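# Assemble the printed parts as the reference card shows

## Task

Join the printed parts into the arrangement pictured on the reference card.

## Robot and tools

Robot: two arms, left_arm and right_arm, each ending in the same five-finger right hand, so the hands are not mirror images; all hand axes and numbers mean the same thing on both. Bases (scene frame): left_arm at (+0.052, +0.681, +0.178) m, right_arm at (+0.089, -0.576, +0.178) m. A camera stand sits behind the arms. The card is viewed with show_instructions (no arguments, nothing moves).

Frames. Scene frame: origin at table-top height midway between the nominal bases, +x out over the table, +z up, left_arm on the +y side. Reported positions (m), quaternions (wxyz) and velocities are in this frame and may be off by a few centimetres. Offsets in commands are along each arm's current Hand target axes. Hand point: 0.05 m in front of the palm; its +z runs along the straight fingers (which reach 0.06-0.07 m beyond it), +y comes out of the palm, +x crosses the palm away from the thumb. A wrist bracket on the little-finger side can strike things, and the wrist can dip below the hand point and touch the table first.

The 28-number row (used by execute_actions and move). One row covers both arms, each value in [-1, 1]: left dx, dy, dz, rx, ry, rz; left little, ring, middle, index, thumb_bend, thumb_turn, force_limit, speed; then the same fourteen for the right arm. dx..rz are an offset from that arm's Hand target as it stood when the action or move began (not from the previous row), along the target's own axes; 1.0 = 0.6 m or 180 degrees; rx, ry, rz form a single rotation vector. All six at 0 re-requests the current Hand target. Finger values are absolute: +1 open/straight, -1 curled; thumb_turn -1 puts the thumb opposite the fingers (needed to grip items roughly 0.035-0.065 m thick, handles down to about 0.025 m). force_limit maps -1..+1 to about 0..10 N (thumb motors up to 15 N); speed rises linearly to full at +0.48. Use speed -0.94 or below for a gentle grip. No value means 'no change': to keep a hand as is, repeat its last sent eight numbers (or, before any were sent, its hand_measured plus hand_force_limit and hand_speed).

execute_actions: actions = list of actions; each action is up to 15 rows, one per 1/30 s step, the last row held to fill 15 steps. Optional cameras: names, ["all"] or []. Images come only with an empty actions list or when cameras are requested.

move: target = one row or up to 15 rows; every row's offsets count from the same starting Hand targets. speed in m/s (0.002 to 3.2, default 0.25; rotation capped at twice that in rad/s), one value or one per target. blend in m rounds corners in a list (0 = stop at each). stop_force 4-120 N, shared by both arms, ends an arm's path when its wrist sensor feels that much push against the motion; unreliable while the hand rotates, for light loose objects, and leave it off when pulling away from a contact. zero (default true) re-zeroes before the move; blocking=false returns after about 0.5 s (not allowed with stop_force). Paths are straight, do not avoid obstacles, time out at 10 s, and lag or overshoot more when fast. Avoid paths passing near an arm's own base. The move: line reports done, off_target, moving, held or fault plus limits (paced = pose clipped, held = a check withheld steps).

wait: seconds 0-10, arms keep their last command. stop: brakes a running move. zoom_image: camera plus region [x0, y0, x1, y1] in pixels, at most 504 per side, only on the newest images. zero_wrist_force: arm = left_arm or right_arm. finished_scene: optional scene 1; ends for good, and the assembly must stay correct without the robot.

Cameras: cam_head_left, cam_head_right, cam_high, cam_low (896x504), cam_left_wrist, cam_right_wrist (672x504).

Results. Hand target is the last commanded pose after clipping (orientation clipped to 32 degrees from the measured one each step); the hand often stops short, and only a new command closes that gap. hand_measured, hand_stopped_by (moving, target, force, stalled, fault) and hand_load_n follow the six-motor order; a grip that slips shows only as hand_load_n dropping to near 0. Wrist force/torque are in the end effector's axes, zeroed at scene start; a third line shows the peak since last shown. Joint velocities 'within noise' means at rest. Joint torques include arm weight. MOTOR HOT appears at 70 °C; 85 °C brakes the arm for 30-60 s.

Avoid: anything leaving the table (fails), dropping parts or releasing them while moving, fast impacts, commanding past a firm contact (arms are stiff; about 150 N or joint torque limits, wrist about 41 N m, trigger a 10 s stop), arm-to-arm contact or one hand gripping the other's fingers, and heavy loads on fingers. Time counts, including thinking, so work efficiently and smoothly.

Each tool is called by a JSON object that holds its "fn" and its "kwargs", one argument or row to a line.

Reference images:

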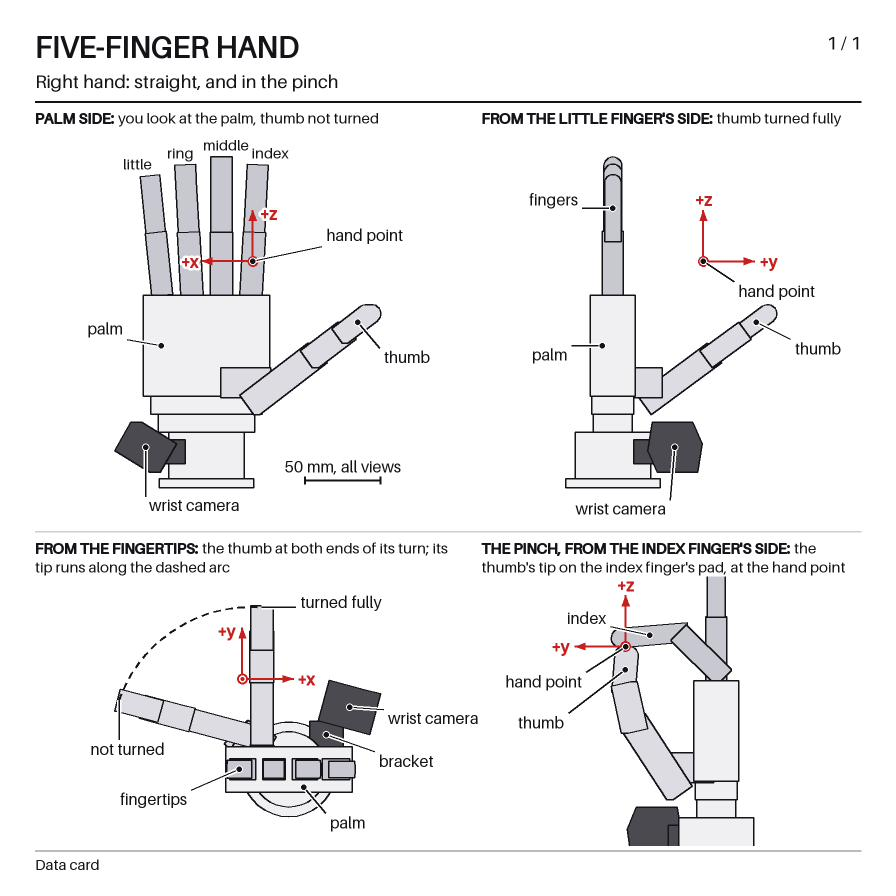

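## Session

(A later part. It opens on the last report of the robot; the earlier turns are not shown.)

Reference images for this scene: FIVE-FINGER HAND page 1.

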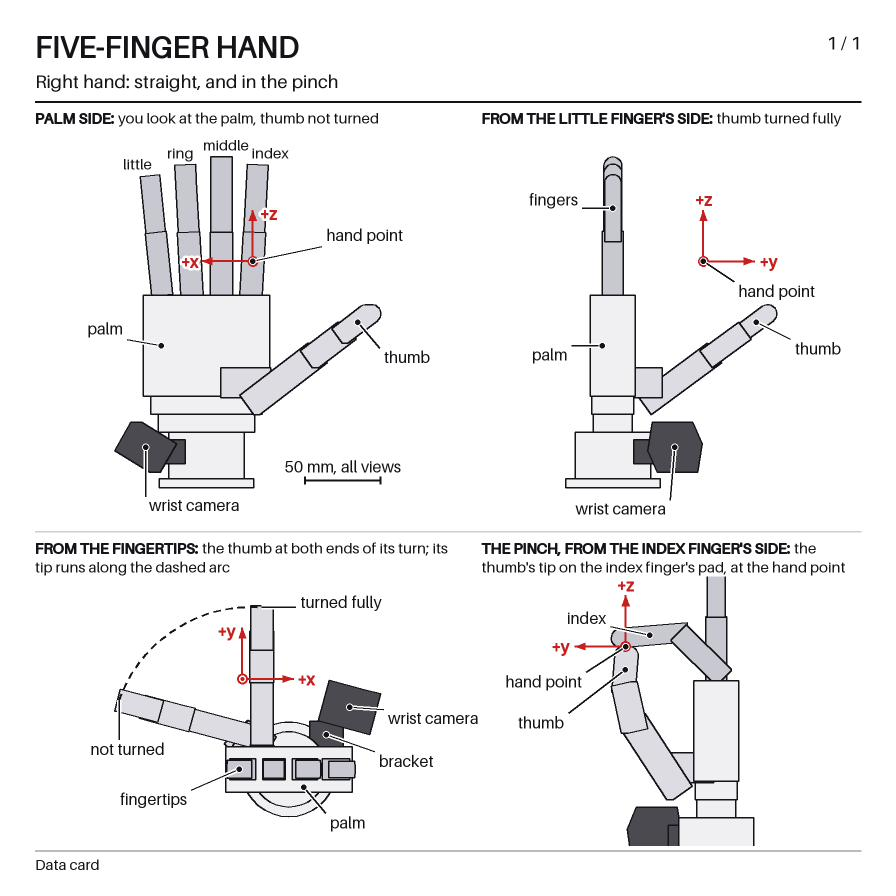

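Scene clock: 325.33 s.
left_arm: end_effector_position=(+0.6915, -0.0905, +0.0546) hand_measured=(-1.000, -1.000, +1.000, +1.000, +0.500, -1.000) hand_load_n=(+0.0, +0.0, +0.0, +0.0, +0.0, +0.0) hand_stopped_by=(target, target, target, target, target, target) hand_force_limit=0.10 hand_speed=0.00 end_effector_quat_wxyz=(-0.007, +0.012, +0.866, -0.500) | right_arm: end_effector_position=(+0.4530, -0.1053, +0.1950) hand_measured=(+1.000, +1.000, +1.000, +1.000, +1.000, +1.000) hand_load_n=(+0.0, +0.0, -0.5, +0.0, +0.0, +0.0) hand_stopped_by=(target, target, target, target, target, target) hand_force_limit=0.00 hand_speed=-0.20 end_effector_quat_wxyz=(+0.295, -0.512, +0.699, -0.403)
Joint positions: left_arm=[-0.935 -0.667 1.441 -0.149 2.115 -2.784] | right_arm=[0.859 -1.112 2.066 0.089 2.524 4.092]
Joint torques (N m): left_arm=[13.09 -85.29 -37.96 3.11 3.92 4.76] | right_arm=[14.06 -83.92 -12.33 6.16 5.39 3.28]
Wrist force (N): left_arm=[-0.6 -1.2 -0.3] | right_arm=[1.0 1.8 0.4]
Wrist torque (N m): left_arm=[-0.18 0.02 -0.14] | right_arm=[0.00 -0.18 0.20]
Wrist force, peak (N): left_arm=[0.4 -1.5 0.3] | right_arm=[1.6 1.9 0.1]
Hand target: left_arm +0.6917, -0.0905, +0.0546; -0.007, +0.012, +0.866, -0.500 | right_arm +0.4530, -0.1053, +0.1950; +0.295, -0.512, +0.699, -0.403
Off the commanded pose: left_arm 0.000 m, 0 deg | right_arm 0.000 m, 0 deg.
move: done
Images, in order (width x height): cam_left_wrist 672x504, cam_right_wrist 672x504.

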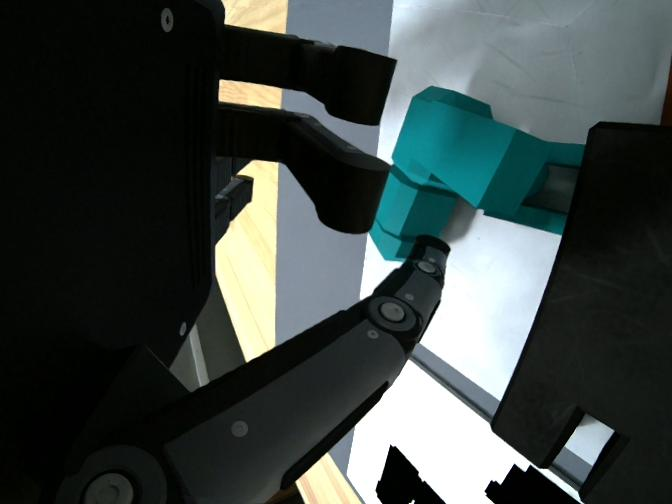

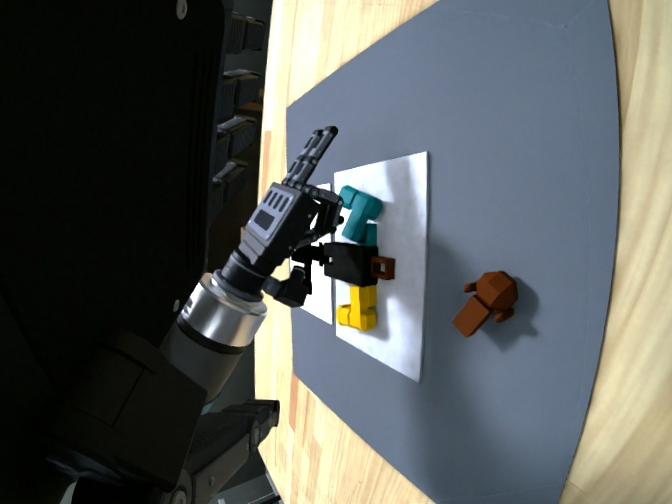

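{"fn": "move", "kwargs": {
  "target": [
    [0.0067,0,0,0,0,0,-1,-1,1,1,0.5,-1,0.1,0,0,0,0,0,0,0,1,1,1,1,1,1,0,-0.2],
    [0.0067,0.0332,0.0192,0,0,0,-1,-1,1,1,0.5,-1,0.1,0,0,0,0,0,0,0,1,1,1,1,1,1,0,-0.2]
  ],
  "speed": 0.03,
  "stop_force": 5,
  "cameras": ["cam_right_wrist","cam_left_wrist"]
}}

{"fn": "zoom_image", "kwargs": {
  "camera": "cam_left_wrist",
  "region": [340, 80, 580, 320]
}}

{"fn": "zoom_image", "kwargs": {
  "camera": "cam_right_wrist",
  "region": [290, 150, 430, 270]
}}

Scene clock: 327.93 s.
left_arm: end_effector_position=(+0.6876, -0.0904, +0.0316) hand_measured=(-1.000, -1.000, +1.000, +1.000, +0.500, -1.000) hand_load_n=(+0.0, +0.0, +0.0, +0.0, +0.0, +0.0) hand_stopped_by=(target, target, target, target, target, target) hand_force_limit=0.10 hand_speed=0.00 end_effector_quat_wxyz=(-0.007, +0.012, +0.866, -0.500) | right_arm: end_effector_position=(+0.4530, -0.1053, +0.1950) hand_measured=(+1.000, +1.000, +1.000, +1.000, +1.000, +1.000) hand_load_n=(+0.0, +0.0, +0.0, +0.0, +0.0, +0.0) hand_stopped_by=(target, target, target, target, target, target) hand_force_limit=0.00 hand_speed=-0.20 end_effector_quat_wxyz=(+0.295, -0.512, +0.699, -0.403)
Joint positions: left_arm=[-0.939 -0.644 1.447 -0.179 2.112 -2.787] | right_arm=[0.859 -1.112 2.066 0.089 2.524 4.092]
Joint torques (N m): left_arm=[-9.94 -88.33 -36.61 -1.09 -1.97 -2.57] | right_arm=[13.54 -81.91 -13.19 6.33 5.56 2.8]
Wrist force (N): left_arm=[0.4 -0.8 0.3] | right_arm=[0.8 1.6 0.5]
Wrist torque (N m): left_arm=[-0.15 -0.15 -0.07] | right_arm=[-0.02 -0.16 0.19]
Wrist force, peak (N): left_arm=[1.0 -1.3 0.2] | right_arm=[1.4 1.9 0.4]
Hand target: left_arm +0.6876, -0.0904, +0.0316; -0.007, +0.012, +0.866, -0.500 | right_arm +0.4530, -0.1053, +0.1950; +0.295, -0.512, +0.699, -0.403
Off the commanded pose: left_arm 0.000 m, 0 deg | right_arm 0.000 m, 0 deg.
move: done
Images, in order (width x height): cam_left_wrist 672x504, cam_right_wrist 672x504.

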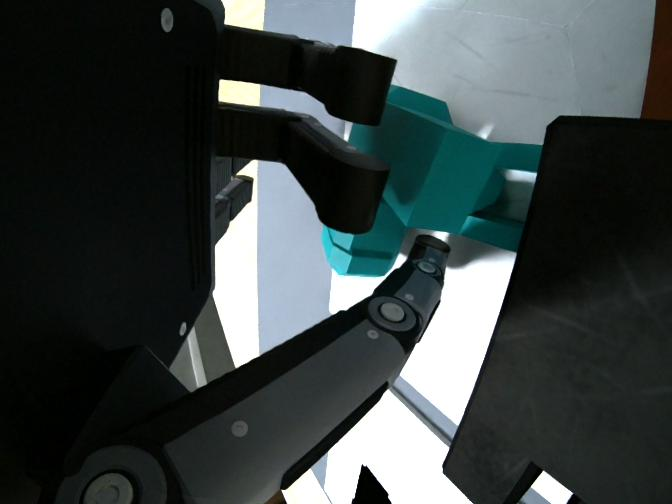

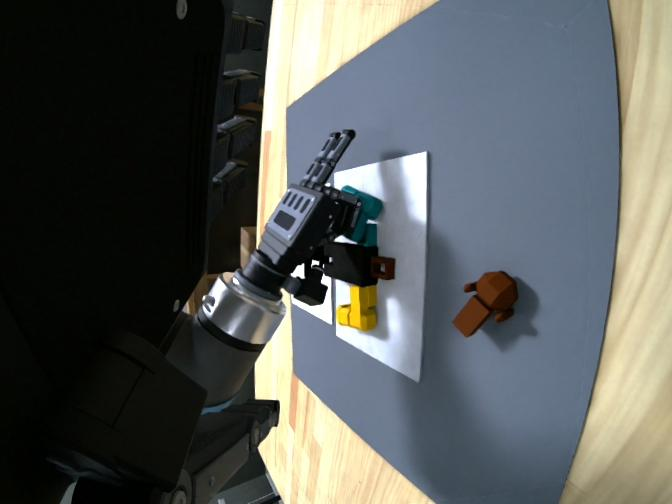

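Scaled by 2.100 from the camera's 672x504 image, which has a finer 960x720 frame.

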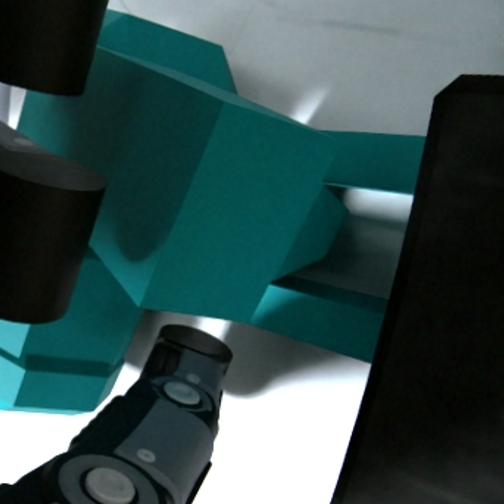

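Scaled by 3.600 from the camera's 672x504 image, which has a finer 960x720 frame.

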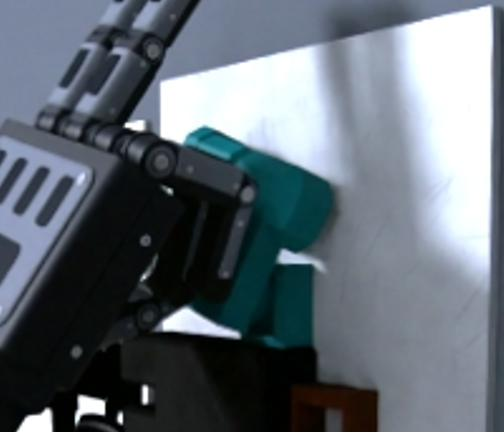

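{"fn": "move", "kwargs": {
  "target": [0,0,0,0,0,0,-1,-1,-0.4,-0.4,0.5,-1,-0.6,-0.88,0,0,0,0,0,0,1,1,1,1,1,1,0,-0.2],
  "speed": 0.03,
  "cameras": ["cam_left_wrist"]
}}

{"fn": "wait", "kwargs": {
  "seconds": 3,
  "cameras": ["cam_right_wrist","cam_left_wrist"]
}}

{"fn": "zoom_image", "kwargs": {
  "camera": "cam_left_wrist",
  "region": [300, 80, 580, 320]
}}

{"fn": "zoom_image", "kwargs": {
  "camera": "cam_right_wrist",
  "region": [290, 150, 430, 270]
}}

Scene clock: 331.90 s.
left_arm: end_effector_position=(+0.6876, -0.0904, +0.0316) hand_measured=(-1.000, -1.000, -0.036, -0.024, +0.502, -1.000) hand_load_n=(+0.0, +0.0, +0.5, +2.0, +3.0, -0.5) hand_stopped_by=(target, target, force, force, target, target) hand_force_limit=-0.60 hand_speed=-0.88 end_effector_quat_wxyz=(-0.007, +0.012, +0.866, -0.500) | right_arm: end_effector_position=(+0.4530, -0.1053, +0.1950) hand_measured=(+1.000, +1.000, +1.000, +1.000, +1.000, +1.000) hand_load_n=(+0.0, +0.0, +0.0, +0.0, +0.0, +0.0) hand_stopped_by=(target, target, target, target, target, target) hand_force_limit=0.00 hand_speed=-0.20 end_effector_quat_wxyz=(+0.295, -0.512, +0.699, -0.403)
Joint positions: left_arm=[-0.939 -0.644 1.447 -0.179 2.112 -2.787] | right_arm=[0.859 -1.112 2.066 0.089 2.524 4.092]
Joint torques (N m): left_arm=[-10.05 -87.58 -35.46 0.2 -1.76 -2.45] | right_arm=[15.76 -80.83 -12.59 6.34 5.41 3.33]
Wrist force (N): left_arm=[0.4 -0.7 0.9] | right_arm=[0.8 2.0 0.4]
Wrist torque (N m): left_arm=[-0.18 -0.17 -0.07] | right_arm=[0.03 -0.16 0.21]
Wrist force, peak (N): left_arm=[-0.1 -1.4 0.9] | right_arm=[1.4 1.9 0.5]
Hand target: left_arm +0.6876, -0.0904, +0.0316; -0.007, +0.012, +0.866, -0.500 | right_arm +0.4530, -0.1053, +0.1950; +0.295, -0.512, +0.699, -0.403
Off the commanded pose: left_arm 0.000 m, 0 deg | right_arm 0.000 m, 0 deg.
move: done
Images, in order (width x height): cam_left_wrist 672x504.

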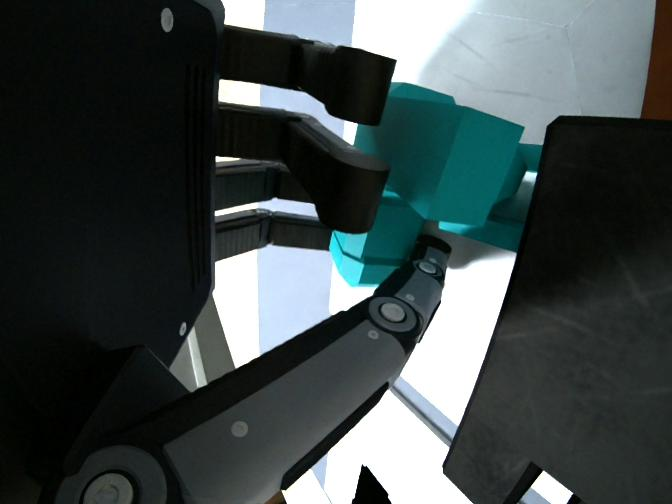

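Scene clock: 334.90 s.
left_arm: end_effector_position=(+0.6876, -0.0904, +0.0316) hand_measured=(-1.000, -1.000, -0.036, -0.024, +0.502, -1.000) hand_load_n=(+0.0, +0.0, +0.5, +2.0, +3.0, -0.5) hand_stopped_by=(target, target, force, force, target, target) hand_force_limit=-0.60 hand_speed=-0.88 end_effector_quat_wxyz=(-0.007, +0.012, +0.866, -0.500) | right_arm: end_effector_position=(+0.4530, -0.1053, +0.1950) hand_measured=(+1.000, +1.000, +1.000, +1.000, +1.000, +1.000) hand_load_n=(+0.0, +0.0, +0.0, +0.0, +0.0, +0.0) hand_stopped_by=(target, target, target, target, target, target) hand_force_limit=0.00 hand_speed=-0.20 end_effector_quat_wxyz=(+0.295, -0.512, +0.699, -0.403)
Joint positions: left_arm=[-0.939 -0.644 1.447 -0.179 2.112 -2.787] | right_arm=[0.859 -1.112 2.066 0.089 2.524 4.092]
Joint torques (N m): left_arm=[-11.4 -87.06 -33.1 0.91 -1.4 -2.43] | right_arm=[13.43 -83.35 -13.39 5.74 5.29 2.91]
Wrist force (N): left_arm=[0.4 -0.8 0.7] | right_arm=[0.8 1.4 0.2]
Wrist torque (N m): left_arm=[-0.19 -0.16 -0.08] | right_arm=[-0.03 -0.15 0.18]
Wrist force, peak (N): left_arm=[0.9 -1.4 0.5] | right_arm=[1.6 2.2 0.4]
Hand target: left_arm +0.6876, -0.0904, +0.0316; -0.007, +0.012, +0.866, -0.500 | right_arm +0.4530, -0.1053, +0.1950; +0.295, -0.512, +0.699, -0.403
Off the commanded pose: left_arm 0.000 m, 0 deg | right_arm 0.000 m, 0 deg.
wait: 3.00 s; at rest by 0.17 s
Images, in order (width x height): cam_left_wrist 672x504, cam_right_wrist 672x504.

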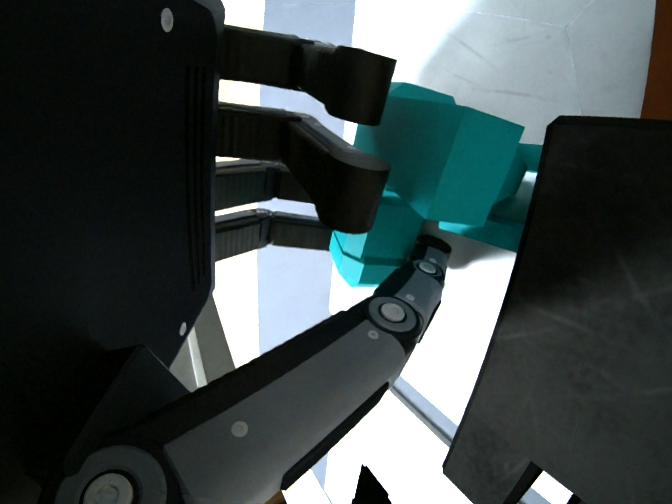

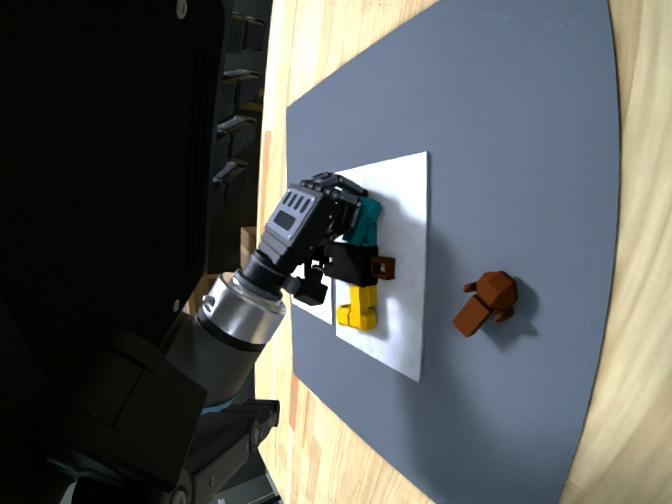

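Scaled by 1.800 from the camera's 672x504 image, which has a finer 960x720 frame.

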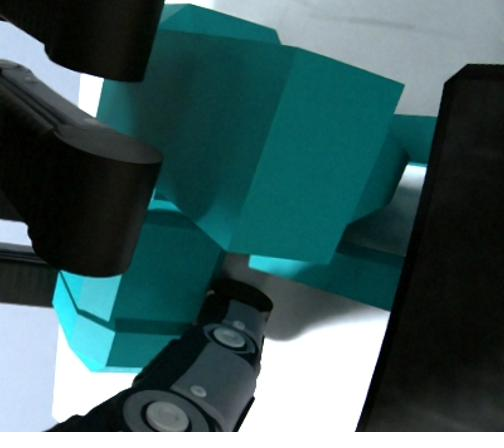

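Scaled by 3.600 from the camera's 672x504 image, which has a finer 960x720 frame.

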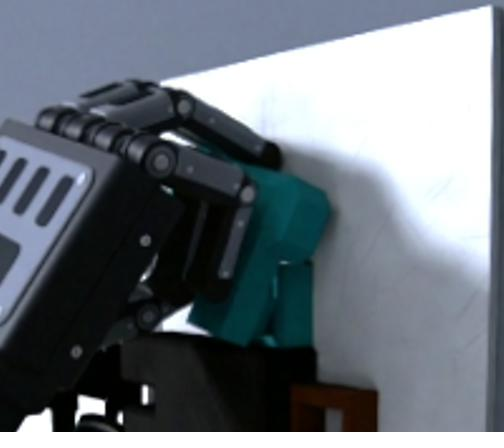

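{"fn": "move", "kwargs": {
  "target": [0,0,0,0,0,0,-1,-1,-0.45,-0.45,0.5,-1,0.1,-0.9,0,0,0,0,0,0,1,1,1,1,1,1,0,-0.2],
  "speed": 0.03,
  "cameras": []
}}

{"fn": "wait", "kwargs": {
  "seconds": 1,
  "cameras": ["cam_right_wrist","cam_left_wrist"]
}}

{"fn": "zoom_image", "kwargs": {
  "camera": "cam_left_wrist",
  "region": [300, 80, 580, 320]
}}

Scene clock: 335.97 s.
left_arm: end_effector_position=(+0.6876, -0.0904, +0.0316) hand_measured=(-1.000, -1.000, -0.062, -0.050, +0.502, -1.000) hand_load_n=(+0.0, +0.0, +7.5, +6.0, +12.0, -0.5) hand_stopped_by=(target, target, force, force, target, target) hand_force_limit=0.10 hand_speed=-0.90 end_effector_quat_wxyz=(-0.007, +0.012, +0.866, -0.500) | right_arm: end_effector_position=(+0.4530, -0.1053, +0.1950) hand_measured=(+1.000, +1.000, +1.000, +1.000, +1.000, +1.000) hand_load_n=(-0.5, +0.0, +0.0, +0.0, +0.0, -0.5) hand_stopped_by=(target, target, target, target, target, target) hand_force_limit=0.00 hand_speed=-0.20 end_effector_quat_wxyz=(+0.295, -0.512, +0.699, -0.403)
Joint positions: left_arm=[-0.939 -0.644 1.447 -0.179 2.112 -2.787] | right_arm=[0.859 -1.112 2.066 0.089 2.524 4.092]
Joint torques (N m): left_arm=[-10.59 -88.57 -32.37 1.05 -1.58 -2.5] | right_arm=[14.95 -82.49 -13.83 5.85 5.16 3.17]
Wrist force (N): left_arm=[0.2 -2.2 2.4] | right_arm=[1.3 1.7 0.4]
Wrist torque (N m): left_arm=[-0.19 -0.24 -0.15] | right_arm=[-0.01 -0.23 0.22]
Wrist force, peak (N): left_arm=[-0.3 -2.7 2.8] | right_arm=[1.1 2.0 0.3]
Hand target: left_arm +0.6876, -0.0904, +0.0316; -0.007, +0.012, +0.866, -0.500 | right_arm +0.4530, -0.1053, +0.1950; +0.295, -0.512, +0.699, -0.403
Off the commanded pose: left_arm 0.000 m, 0 deg | right_arm 0.000 m, 0 deg.
move: done
No camera images: "cameras" was empty.

Scene clock: 336.97 s.
left_arm: end_effector_position=(+0.6876, -0.0904, +0.0316) hand_measured=(-1.000, -1.000, -0.062, -0.050, +0.502, -1.000) hand_load_n=(+0.0, +0.0, +7.5, +6.5, +11.5, -1.0) hand_stopped_by=(target, target, force, force, target, target) hand_force_limit=0.10 hand_speed=-0.90 end_effector_quat_wxyz=(-0.007, +0.012, +0.866, -0.500) | right_arm: end_effector_position=(+0.4530, -0.1053, +0.1950) hand_measured=(+1.000, +1.000, +1.000, +1.000, +1.000, +1.000) hand_load_n=(+0.0, +0.0, +0.0, +0.0, +0.0, +0.0) hand_stopped_by=(target, target, target, target, target, target) hand_force_limit=0.00 hand_speed=-0.20 end_effector_quat_wxyz=(+0.295, -0.512, +0.699, -0.403)
Joint positions: left_arm=[-0.939 -0.644 1.447 -0.179 2.112 -2.787] | right_arm=[0.859 -1.112 2.066 0.089 2.524 4.092]
Joint torques (N m): left_arm=[-8.45 -88.94 -32.1 1.12 -1.15 -2.56] | right_arm=[15.03 -82.8 -13.51 6.25 5.58 3.34]
Wrist force (N): left_arm=[-0.1 -2.2 2.0] | right_arm=[1.0 1.8 0.0]
Wrist torque (N m): left_arm=[-0.16 -0.18 -0.17] | right_arm=[0.04 -0.18 0.21]
Wrist force, peak (N): left_arm=[0.0 -2.2 3.0] | right_arm=[1.1 2.2 0.6]
Hand target: left_arm +0.6876, -0.0904, +0.0316; -0.007, +0.012, +0.866, -0.500 | right_arm +0.4530, -0.1053, +0.1950; +0.295, -0.512, +0.699, -0.403
Off the commanded pose: left_arm 0.000 m, 0 deg | right_arm 0.000 m, 0 deg.
wait: 1.00 s; at rest by 0.17 s
Images, in order (width x height): cam_left_wrist 672x504, cam_right_wrist 672x504.

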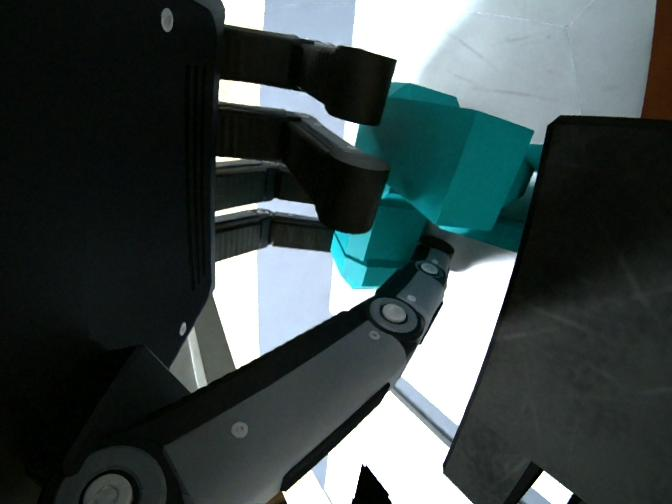

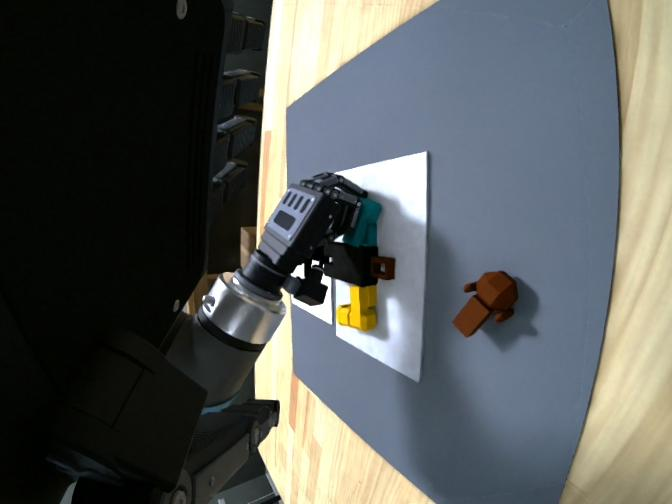

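Scaled by 1.800 from the camera's 672x504 image, which has a finer 960x720 frame.

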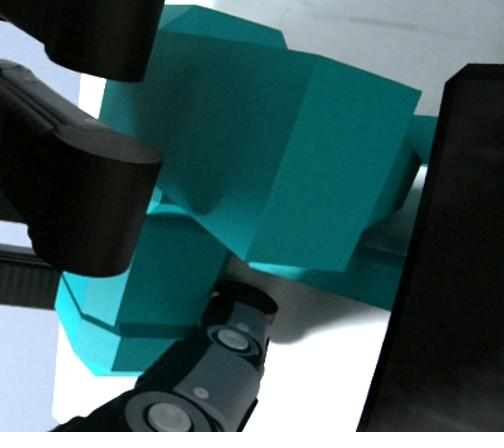

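{"fn": "move", "kwargs": {
  "target": [0,-0.0722,-0.0417,0,0,0,-1,-1,-0.45,-0.45,0.5,-1,0.1,-0.9,0,0,0,0,0,0,1,1,1,1,1,1,0,-0.2],
  "speed": 0.05,
  "cameras": ["cam_right_wrist","cam_left_wrist","cam_low","cam_head_left"]
}}

{"fn": "zoom_image", "kwargs": {
  "camera": "cam_left_wrist",
  "region": [300, 80, 580, 320]
}}

{"fn": "zoom_image", "kwargs": {
  "camera": "cam_right_wrist",
  "region": [290, 150, 430, 270]
}}

{"fn": "zoom_image", "kwargs": {
  "camera": "cam_low",
  "region": [360, 220, 520, 340]
}}

Scene clock: 338.73 s.
left_arm: end_effector_position=(+0.6876, -0.0904, +0.0813) hand_measured=(-1.000, -1.000, -0.062, -0.050, +0.502, -1.000) hand_load_n=(+0.0, +0.0, +5.0, +6.0, +12.0, +2.0) hand_stopped_by=(target, target, force, force, target, target) hand_force_limit=0.10 hand_speed=-0.90 end_effector_quat_wxyz=(-0.007, +0.012, +0.866, -0.500) | right_arm: end_effector_position=(+0.4530, -0.1053, +0.1950) hand_measured=(+1.000, +1.000, +1.000, +1.000, +1.000, +1.000) hand_load_n=(+0.0, +0.0, +0.0, +0.0, +0.0, +0.0) hand_stopped_by=(target, target, target, target, target, target) hand_force_limit=0.00 hand_speed=-0.20 end_effector_quat_wxyz=(+0.295, -0.512, +0.699, -0.403)
Joint positions: left_arm=[-0.939 -0.701 1.45 -0.125 2.112 -2.787] | right_arm=[0.859 -1.112 2.066 0.089 2.524 4.092]
Joint torques (N m): left_arm=[-11.11 -105.86 -23.92 2.62 -2.14 -1.77] | right_arm=[16.92 -79.27 -14.47 5.97 4.77 3.28]
Wrist force (N): left_arm=[0.2 -1.2 0.7] | right_arm=[0.6 1.6 0.3]
Wrist torque (N m): left_arm=[-0.24 -0.13 -0.10] | right_arm=[-0.01 -0.12 0.18]
Wrist force, peak (N): left_arm=[-0.3 -2.9 2.4] | right_arm=[1.4 2.1 0.4]
Hand target: left_arm +0.6876, -0.0904, +0.0816; -0.007, +0.012, +0.866, -0.500 | right_arm +0.4530, -0.1053, +0.1950; +0.295, -0.512, +0.699, -0.403
Off the commanded pose: left_arm 0.000 m, 0 deg | right_arm 0.000 m, 0 deg.
move: done
Images, in order (width x height): cam_head_left 896x504, cam_low 896x504, cam_left_wrist 672x504, cam_right_wrist 672x504.

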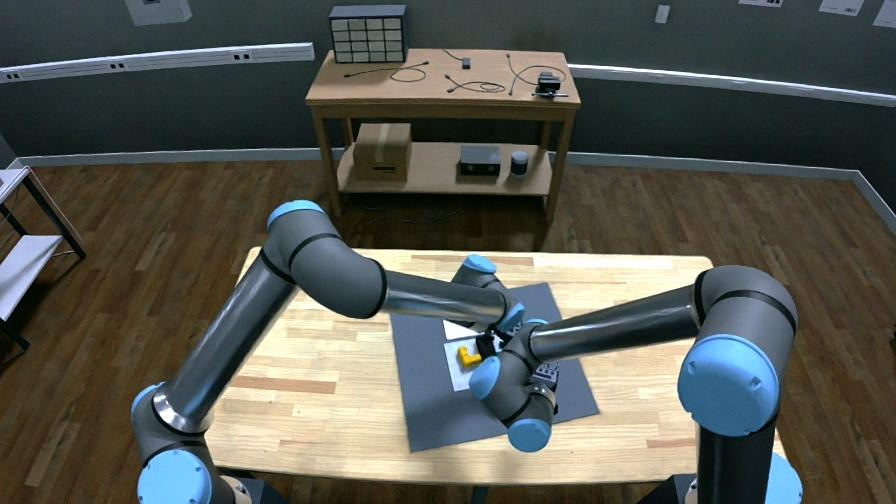

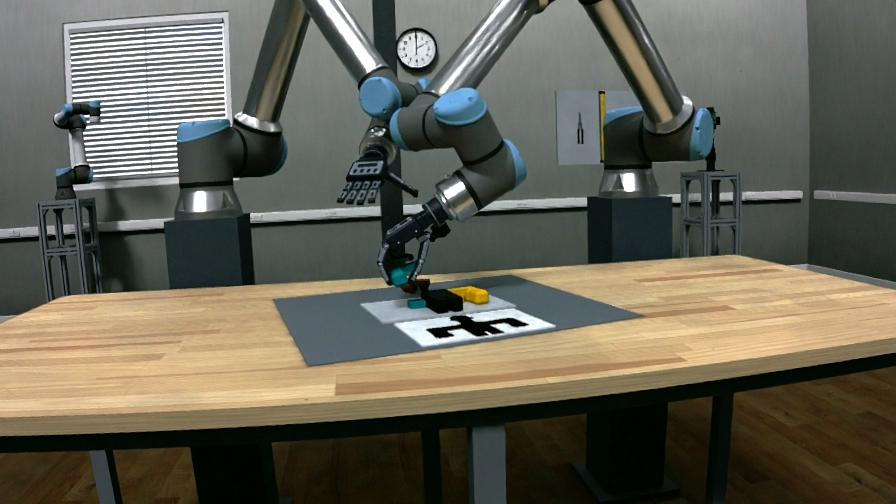

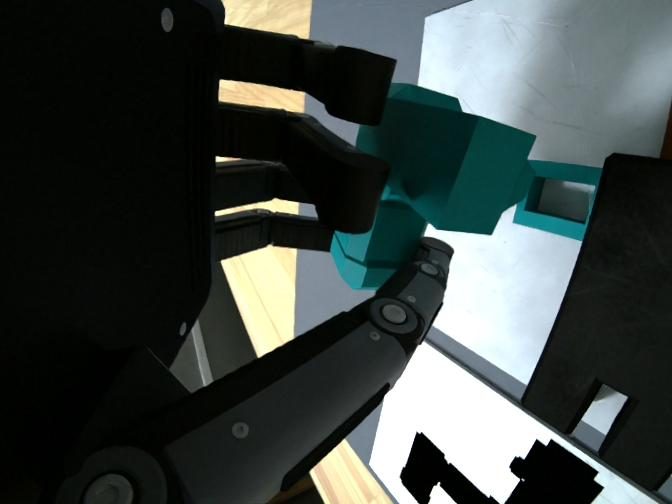

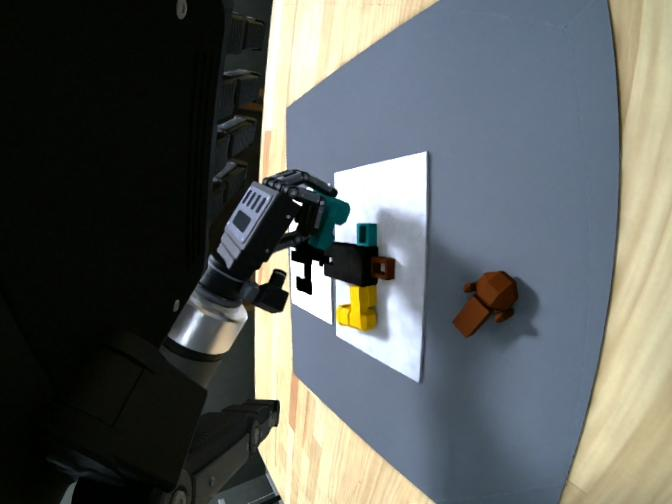

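Scaled by 1.800 from the camera's 672x504 image, which has a finer 960x720 frame.

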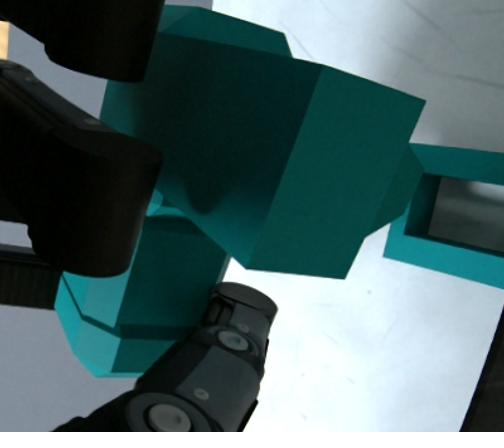

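Scaled by 3.600 from the camera's 672x504 image, which has a finer 960x720 frame.

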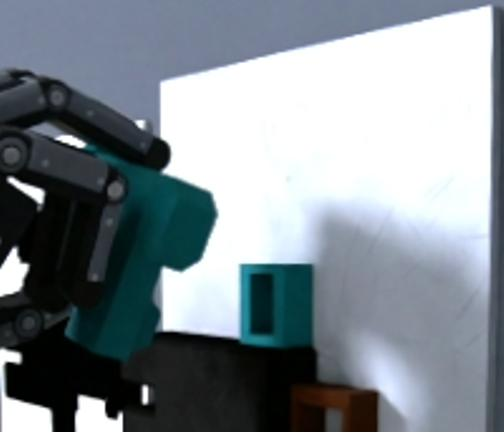

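Scaled by 3.150.

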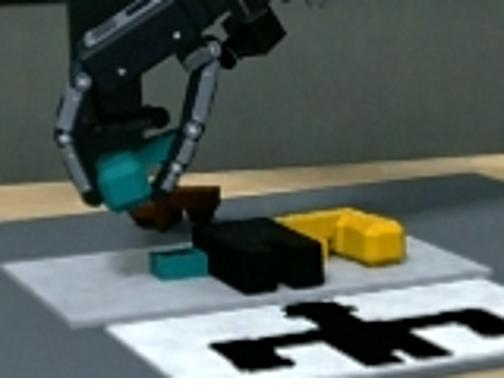

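{"fn": "zoom_image", "kwargs": {
  "camera": "cam_low",
  "region": [375, 245, 435, 300]
}}

{"fn": "zoom_image", "kwargs": {
  "camera": "cam_right_wrist",
  "region": [305, 180, 365, 260]
}}

{"fn": "zoom_image", "kwargs": {
  "camera": "cam_low",
  "region": [440, 275, 500, 315]
}}

Scaled by 8.400.

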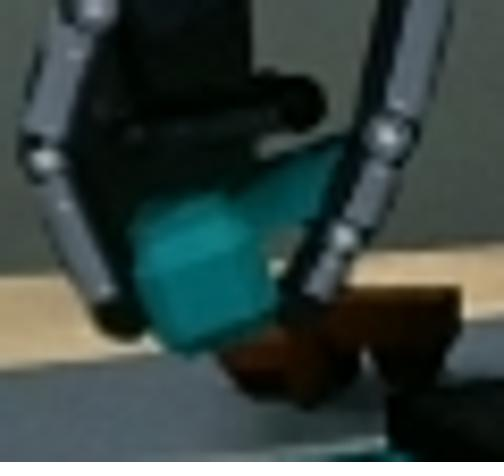

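Scaled by 6.300 from the camera's 672x504 image, which has a finer 960x720 frame.

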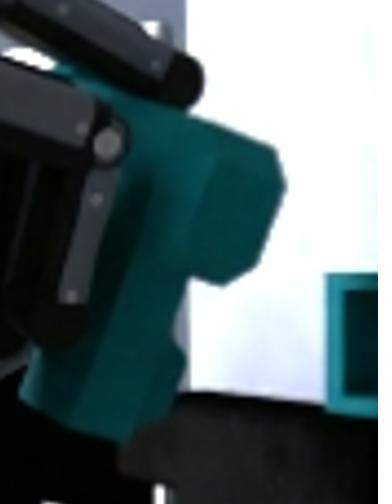

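Scaled by 8.400.

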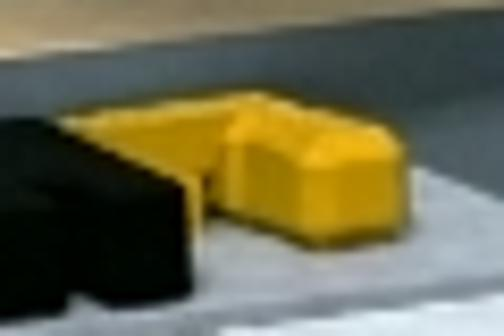

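{"fn": "move", "kwargs": {
  "target": [
    [0.028,-0.1005,0.174,0,0,0,-1,-1,-0.45,-0.45,0.5,-1,0.1,-0.9,0,0,0,0,0,0,1,1,1,1,1,1,0,-0.2],
    [0.028,-0.0334,0.2128,0,0,0,-1,-1,-0.45,-0.45,0.5,-1,0.1,-0.9,0,0,0,0,0,0,1,1,1,1,1,1,0,-0.2]
  ],
  "speed": [0.1,0.05],
  "blend": 0.01,
  "cameras": ["cam_right_wrist","cam_left_wrist","cam_low"]
}}

{"fn": "zoom_image", "kwargs": {
  "camera": "cam_low",
  "region": [320, 245, 420, 325]
}}

{"fn": "zoom_image", "kwargs": {
  "camera": "cam_right_wrist",
  "region": [290, 110, 400, 220]
}}

Scene clock: 342.50 s.
left_arm: end_effector_position=(+0.6742, -0.1678, +0.0817) hand_measured=(-1.000, -1.000, -0.062, -0.050, +0.502, -1.000) hand_load_n=(+0.0, +0.0, +5.0, +6.5, +12.0, +2.0) hand_stopped_by=(target, target, force, force, target, target) hand_force_limit=0.10 hand_speed=-0.90 end_effector_quat_wxyz=(-0.007, +0.012, +0.866, -0.500) | right_arm: end_effector_position=(+0.4530, -0.1053, +0.1950) hand_measured=(+1.000, +1.000, +1.000, +1.000, +1.000, +1.000) hand_load_n=(+0.0, +0.0, +0.0, +0.0, +0.0, +0.0) hand_stopped_by=(target, target, target, target, target, target) hand_force_limit=0.00 hand_speed=-0.20 end_effector_quat_wxyz=(+0.295, -0.512, +0.699, -0.403)
Joint positions: left_arm=[-1.002 -0.648 1.333 -0.082 2.06 -2.829] | right_arm=[0.859 -1.112 2.066 0.089 2.524 4.092]
Joint torques (N m): left_arm=[11.92 -109.91 -22.37 -1.36 2.07 3.17] | right_arm=[14.37 -81.05 -15.42 6.17 5.28 3.07]
Wrist force (N): left_arm=[-0.1 -0.2 0.6] | right_arm=[1.2 1.9 0.4]
Wrist torque (N m): left_arm=[-0.08 -0.08 0.20] | right_arm=[0.03 -0.22 0.22]
Wrist force, peak (N): left_arm=[1.6 -2.9 3.7] | right_arm=[1.2 2.2 0.2]
Hand target: left_arm +0.6743, -0.1676, +0.0817; -0.007, +0.012, +0.866, -0.500 (not the last commanded pose) | right_arm +0.4530, -0.1053, +0.1950; +0.295, -0.512, +0.699, -0.403
Off the commanded pose: left_arm 0.064 m, 0 deg | right_arm 0.000 m, 0 deg.
move: held (left_arm; a check stopped the path); path passed 0 of 2 targets; limits=held
pose unreachable (left arm): on one or more control steps of this call, first in action 0 (counted from 0), this arm could not follow its commanded pose, so it was not sent that pose on those steps. It may still have moved: this result reports where it is.
cause: moving toward the commanded pose would bring a part of the arm too close to another arm (a part of this arm just beyond joint 3 (elbow) and a part of the right arm just beyond its joint 3 (elbow), at the place that arm is still heading or pushing toward).
Images, in order (width x height): cam_low 896x504, cam_left_wrist 672x504, cam_right_wrist 672x504.

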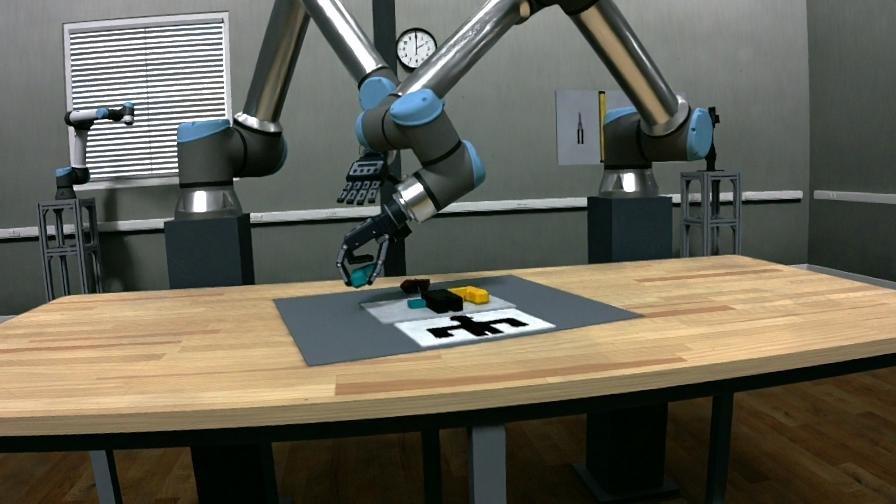

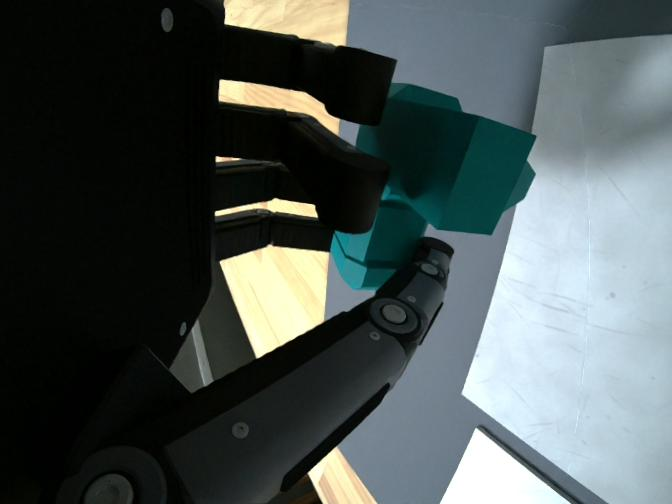

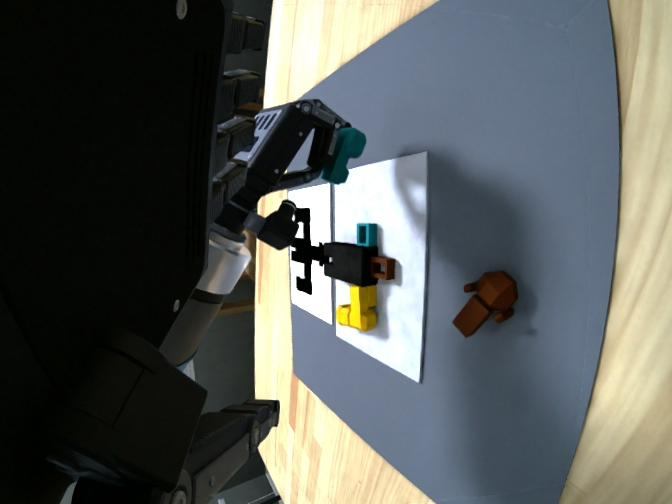

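Scaled by 5.040.

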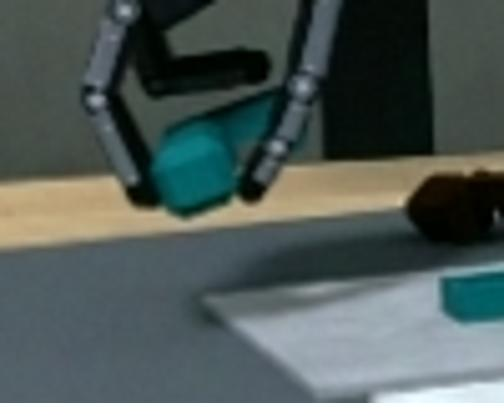

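Scaled by 4.582 from the camera's 672x504 image, which has a finer 960x720 frame.

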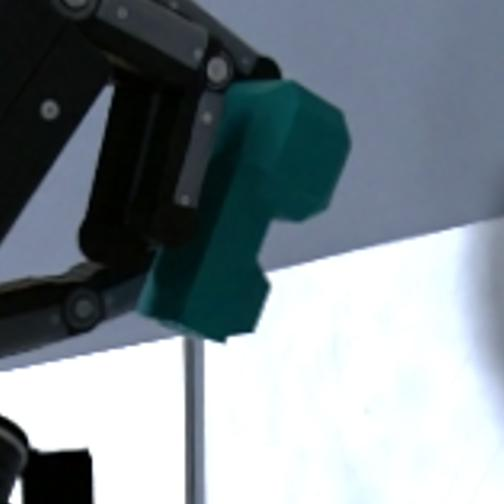

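{"fn": "move", "kwargs": {
  "target": [
    [0.0393,0.2713,-0.5308,0,0,0,-1,-1,-0.45,-0.45,0.5,-1,0.1,-0.9,0,0,0,0,0,0,1,1,1,1,1,1,0,-0.2],
    [0.0393,0.358,-0.481,0,0,0,-1,-1,-0.45,-0.45,0.5,-1,0.1,-0.9,0,0,0,0,0,0,1,1,1,1,1,1,0,-0.2]
  ],
  "speed": [0.15,0.05],
  "blend": 0.01,
  "cameras": ["cam_right_wrist","cam_left_wrist","cam_low","cam_high"]
}}

{"fn": "zoom_image", "kwargs": {
  "camera": "cam_low",
  "region": [480, 225, 600, 320]
}}

Scene clock: 347.33 s.
left_arm: end_effector_position=(+0.6606, +0.1902, +0.0404) hand_measured=(-1.000, -1.000, -0.062, -0.050, +0.502, -1.000) hand_load_n=(+0.5, +0.0, +5.0, +6.0, +12.0, +2.0) hand_stopped_by=(target, target, force, force, target, target) hand_force_limit=0.10 hand_speed=-0.90 end_effector_quat_wxyz=(-0.007, +0.012, +0.866, -0.500) | right_arm: end_effector_position=(+0.4530, -0.1053, +0.1950) hand_measured=(+1.000, +1.000, +1.000, +1.000, +1.000, +1.000) hand_load_n=(+0.0, +0.0, +0.0, +0.0, +0.0, -0.5) hand_stopped_by=(target, target, target, target, target, target) hand_force_limit=0.00 hand_speed=-0.20 end_effector_quat_wxyz=(+0.295, -0.512, +0.699, -0.403)
Joint positions: left_arm=[-0.708 -0.823 1.86 -0.308 2.292 -2.608] | right_arm=[0.859 -1.112 2.066 0.089 2.524 4.092]
Joint torques (N m): left_arm=[9.43 -68.88 -28.22 -0.35 4.21 2.55] | right_arm=[16.39 -79.3 -15.58 6.15 4.93 3.14]
Wrist force (N): left_arm=[0.4 -0.4 0.1] | right_arm=[0.9 1.7 0.3]
Wrist torque (N m): left_arm=[-0.11 -0.09 -0.04] | right_arm=[-0.01 -0.17 0.20]
Wrist force, peak (N): left_arm=[0.4 -1.4 1.5] | right_arm=[1.3 2.1 0.5]
Hand target: left_arm +0.6606, +0.1902, +0.0402; -0.007, +0.012, +0.866, -0.500 | right_arm +0.4530, -0.1053, +0.1950; +0.295, -0.512, +0.699, -0.403
Off the commanded pose: left_arm 0.000 m, 0 deg | right_arm 0.000 m, 0 deg.
move: done
Images, in order (width x height): cam_high 896x504, cam_low 896x504, cam_left_wrist 672x504, cam_right_wrist 672x504.

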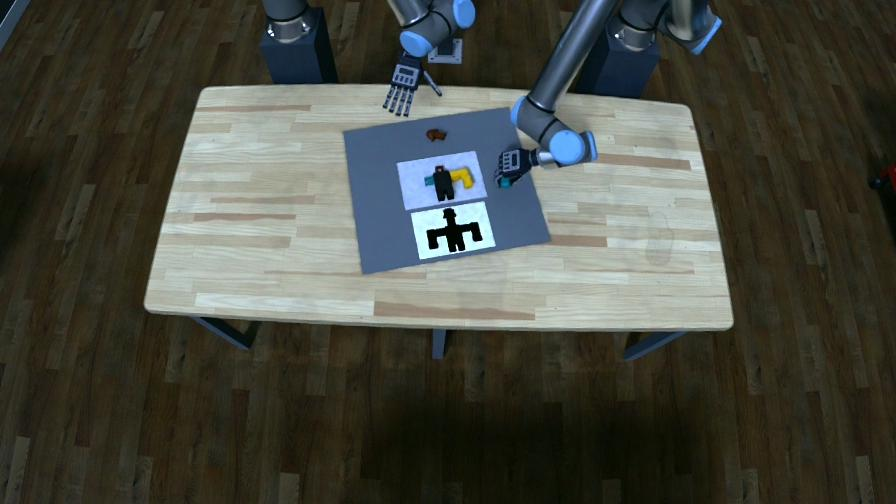

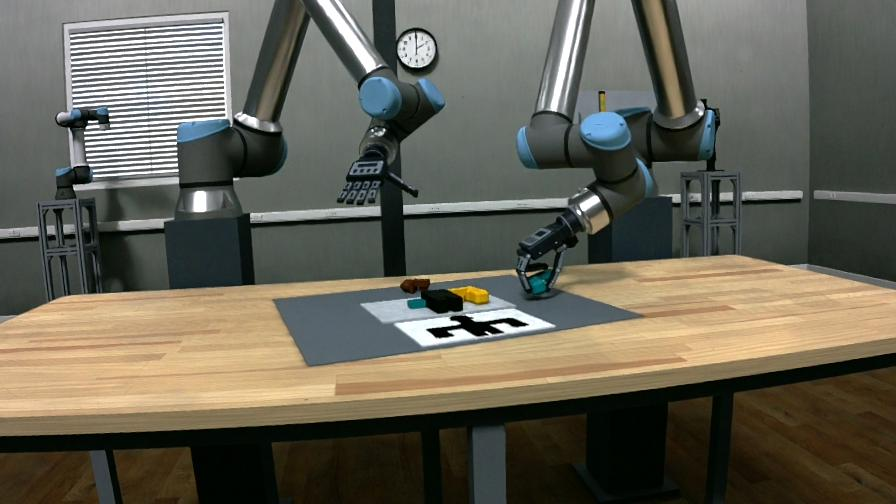

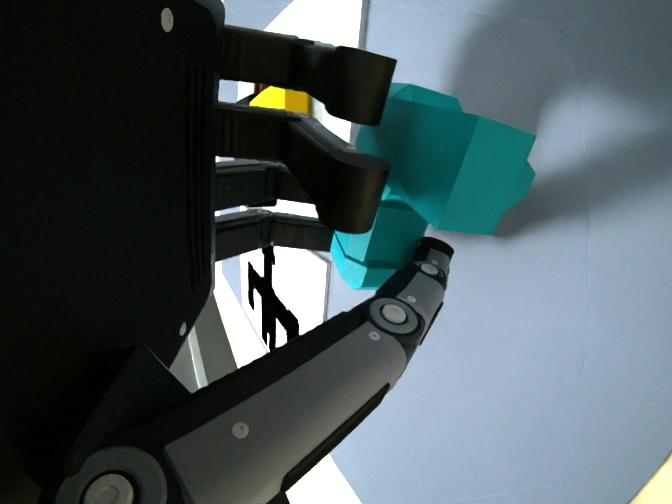

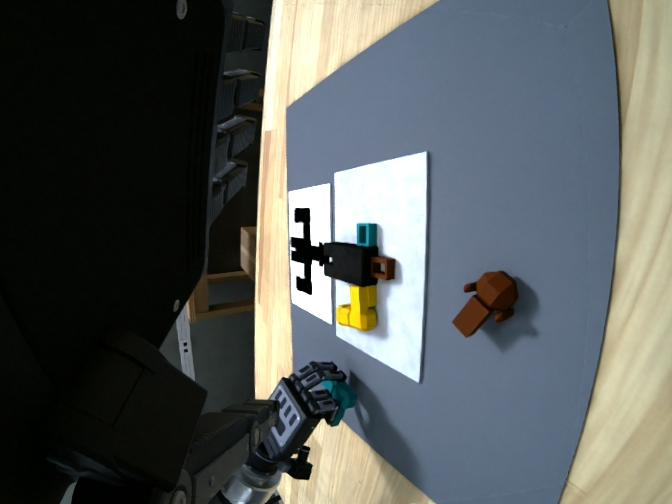

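Scaled by 4.200.

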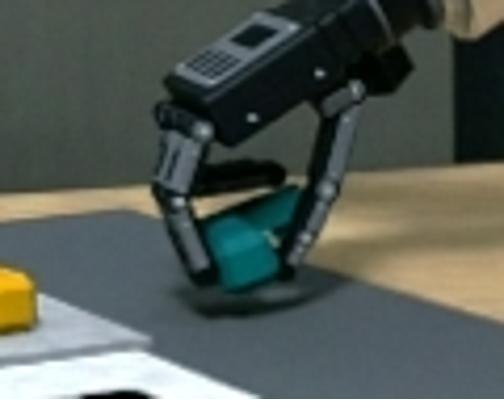

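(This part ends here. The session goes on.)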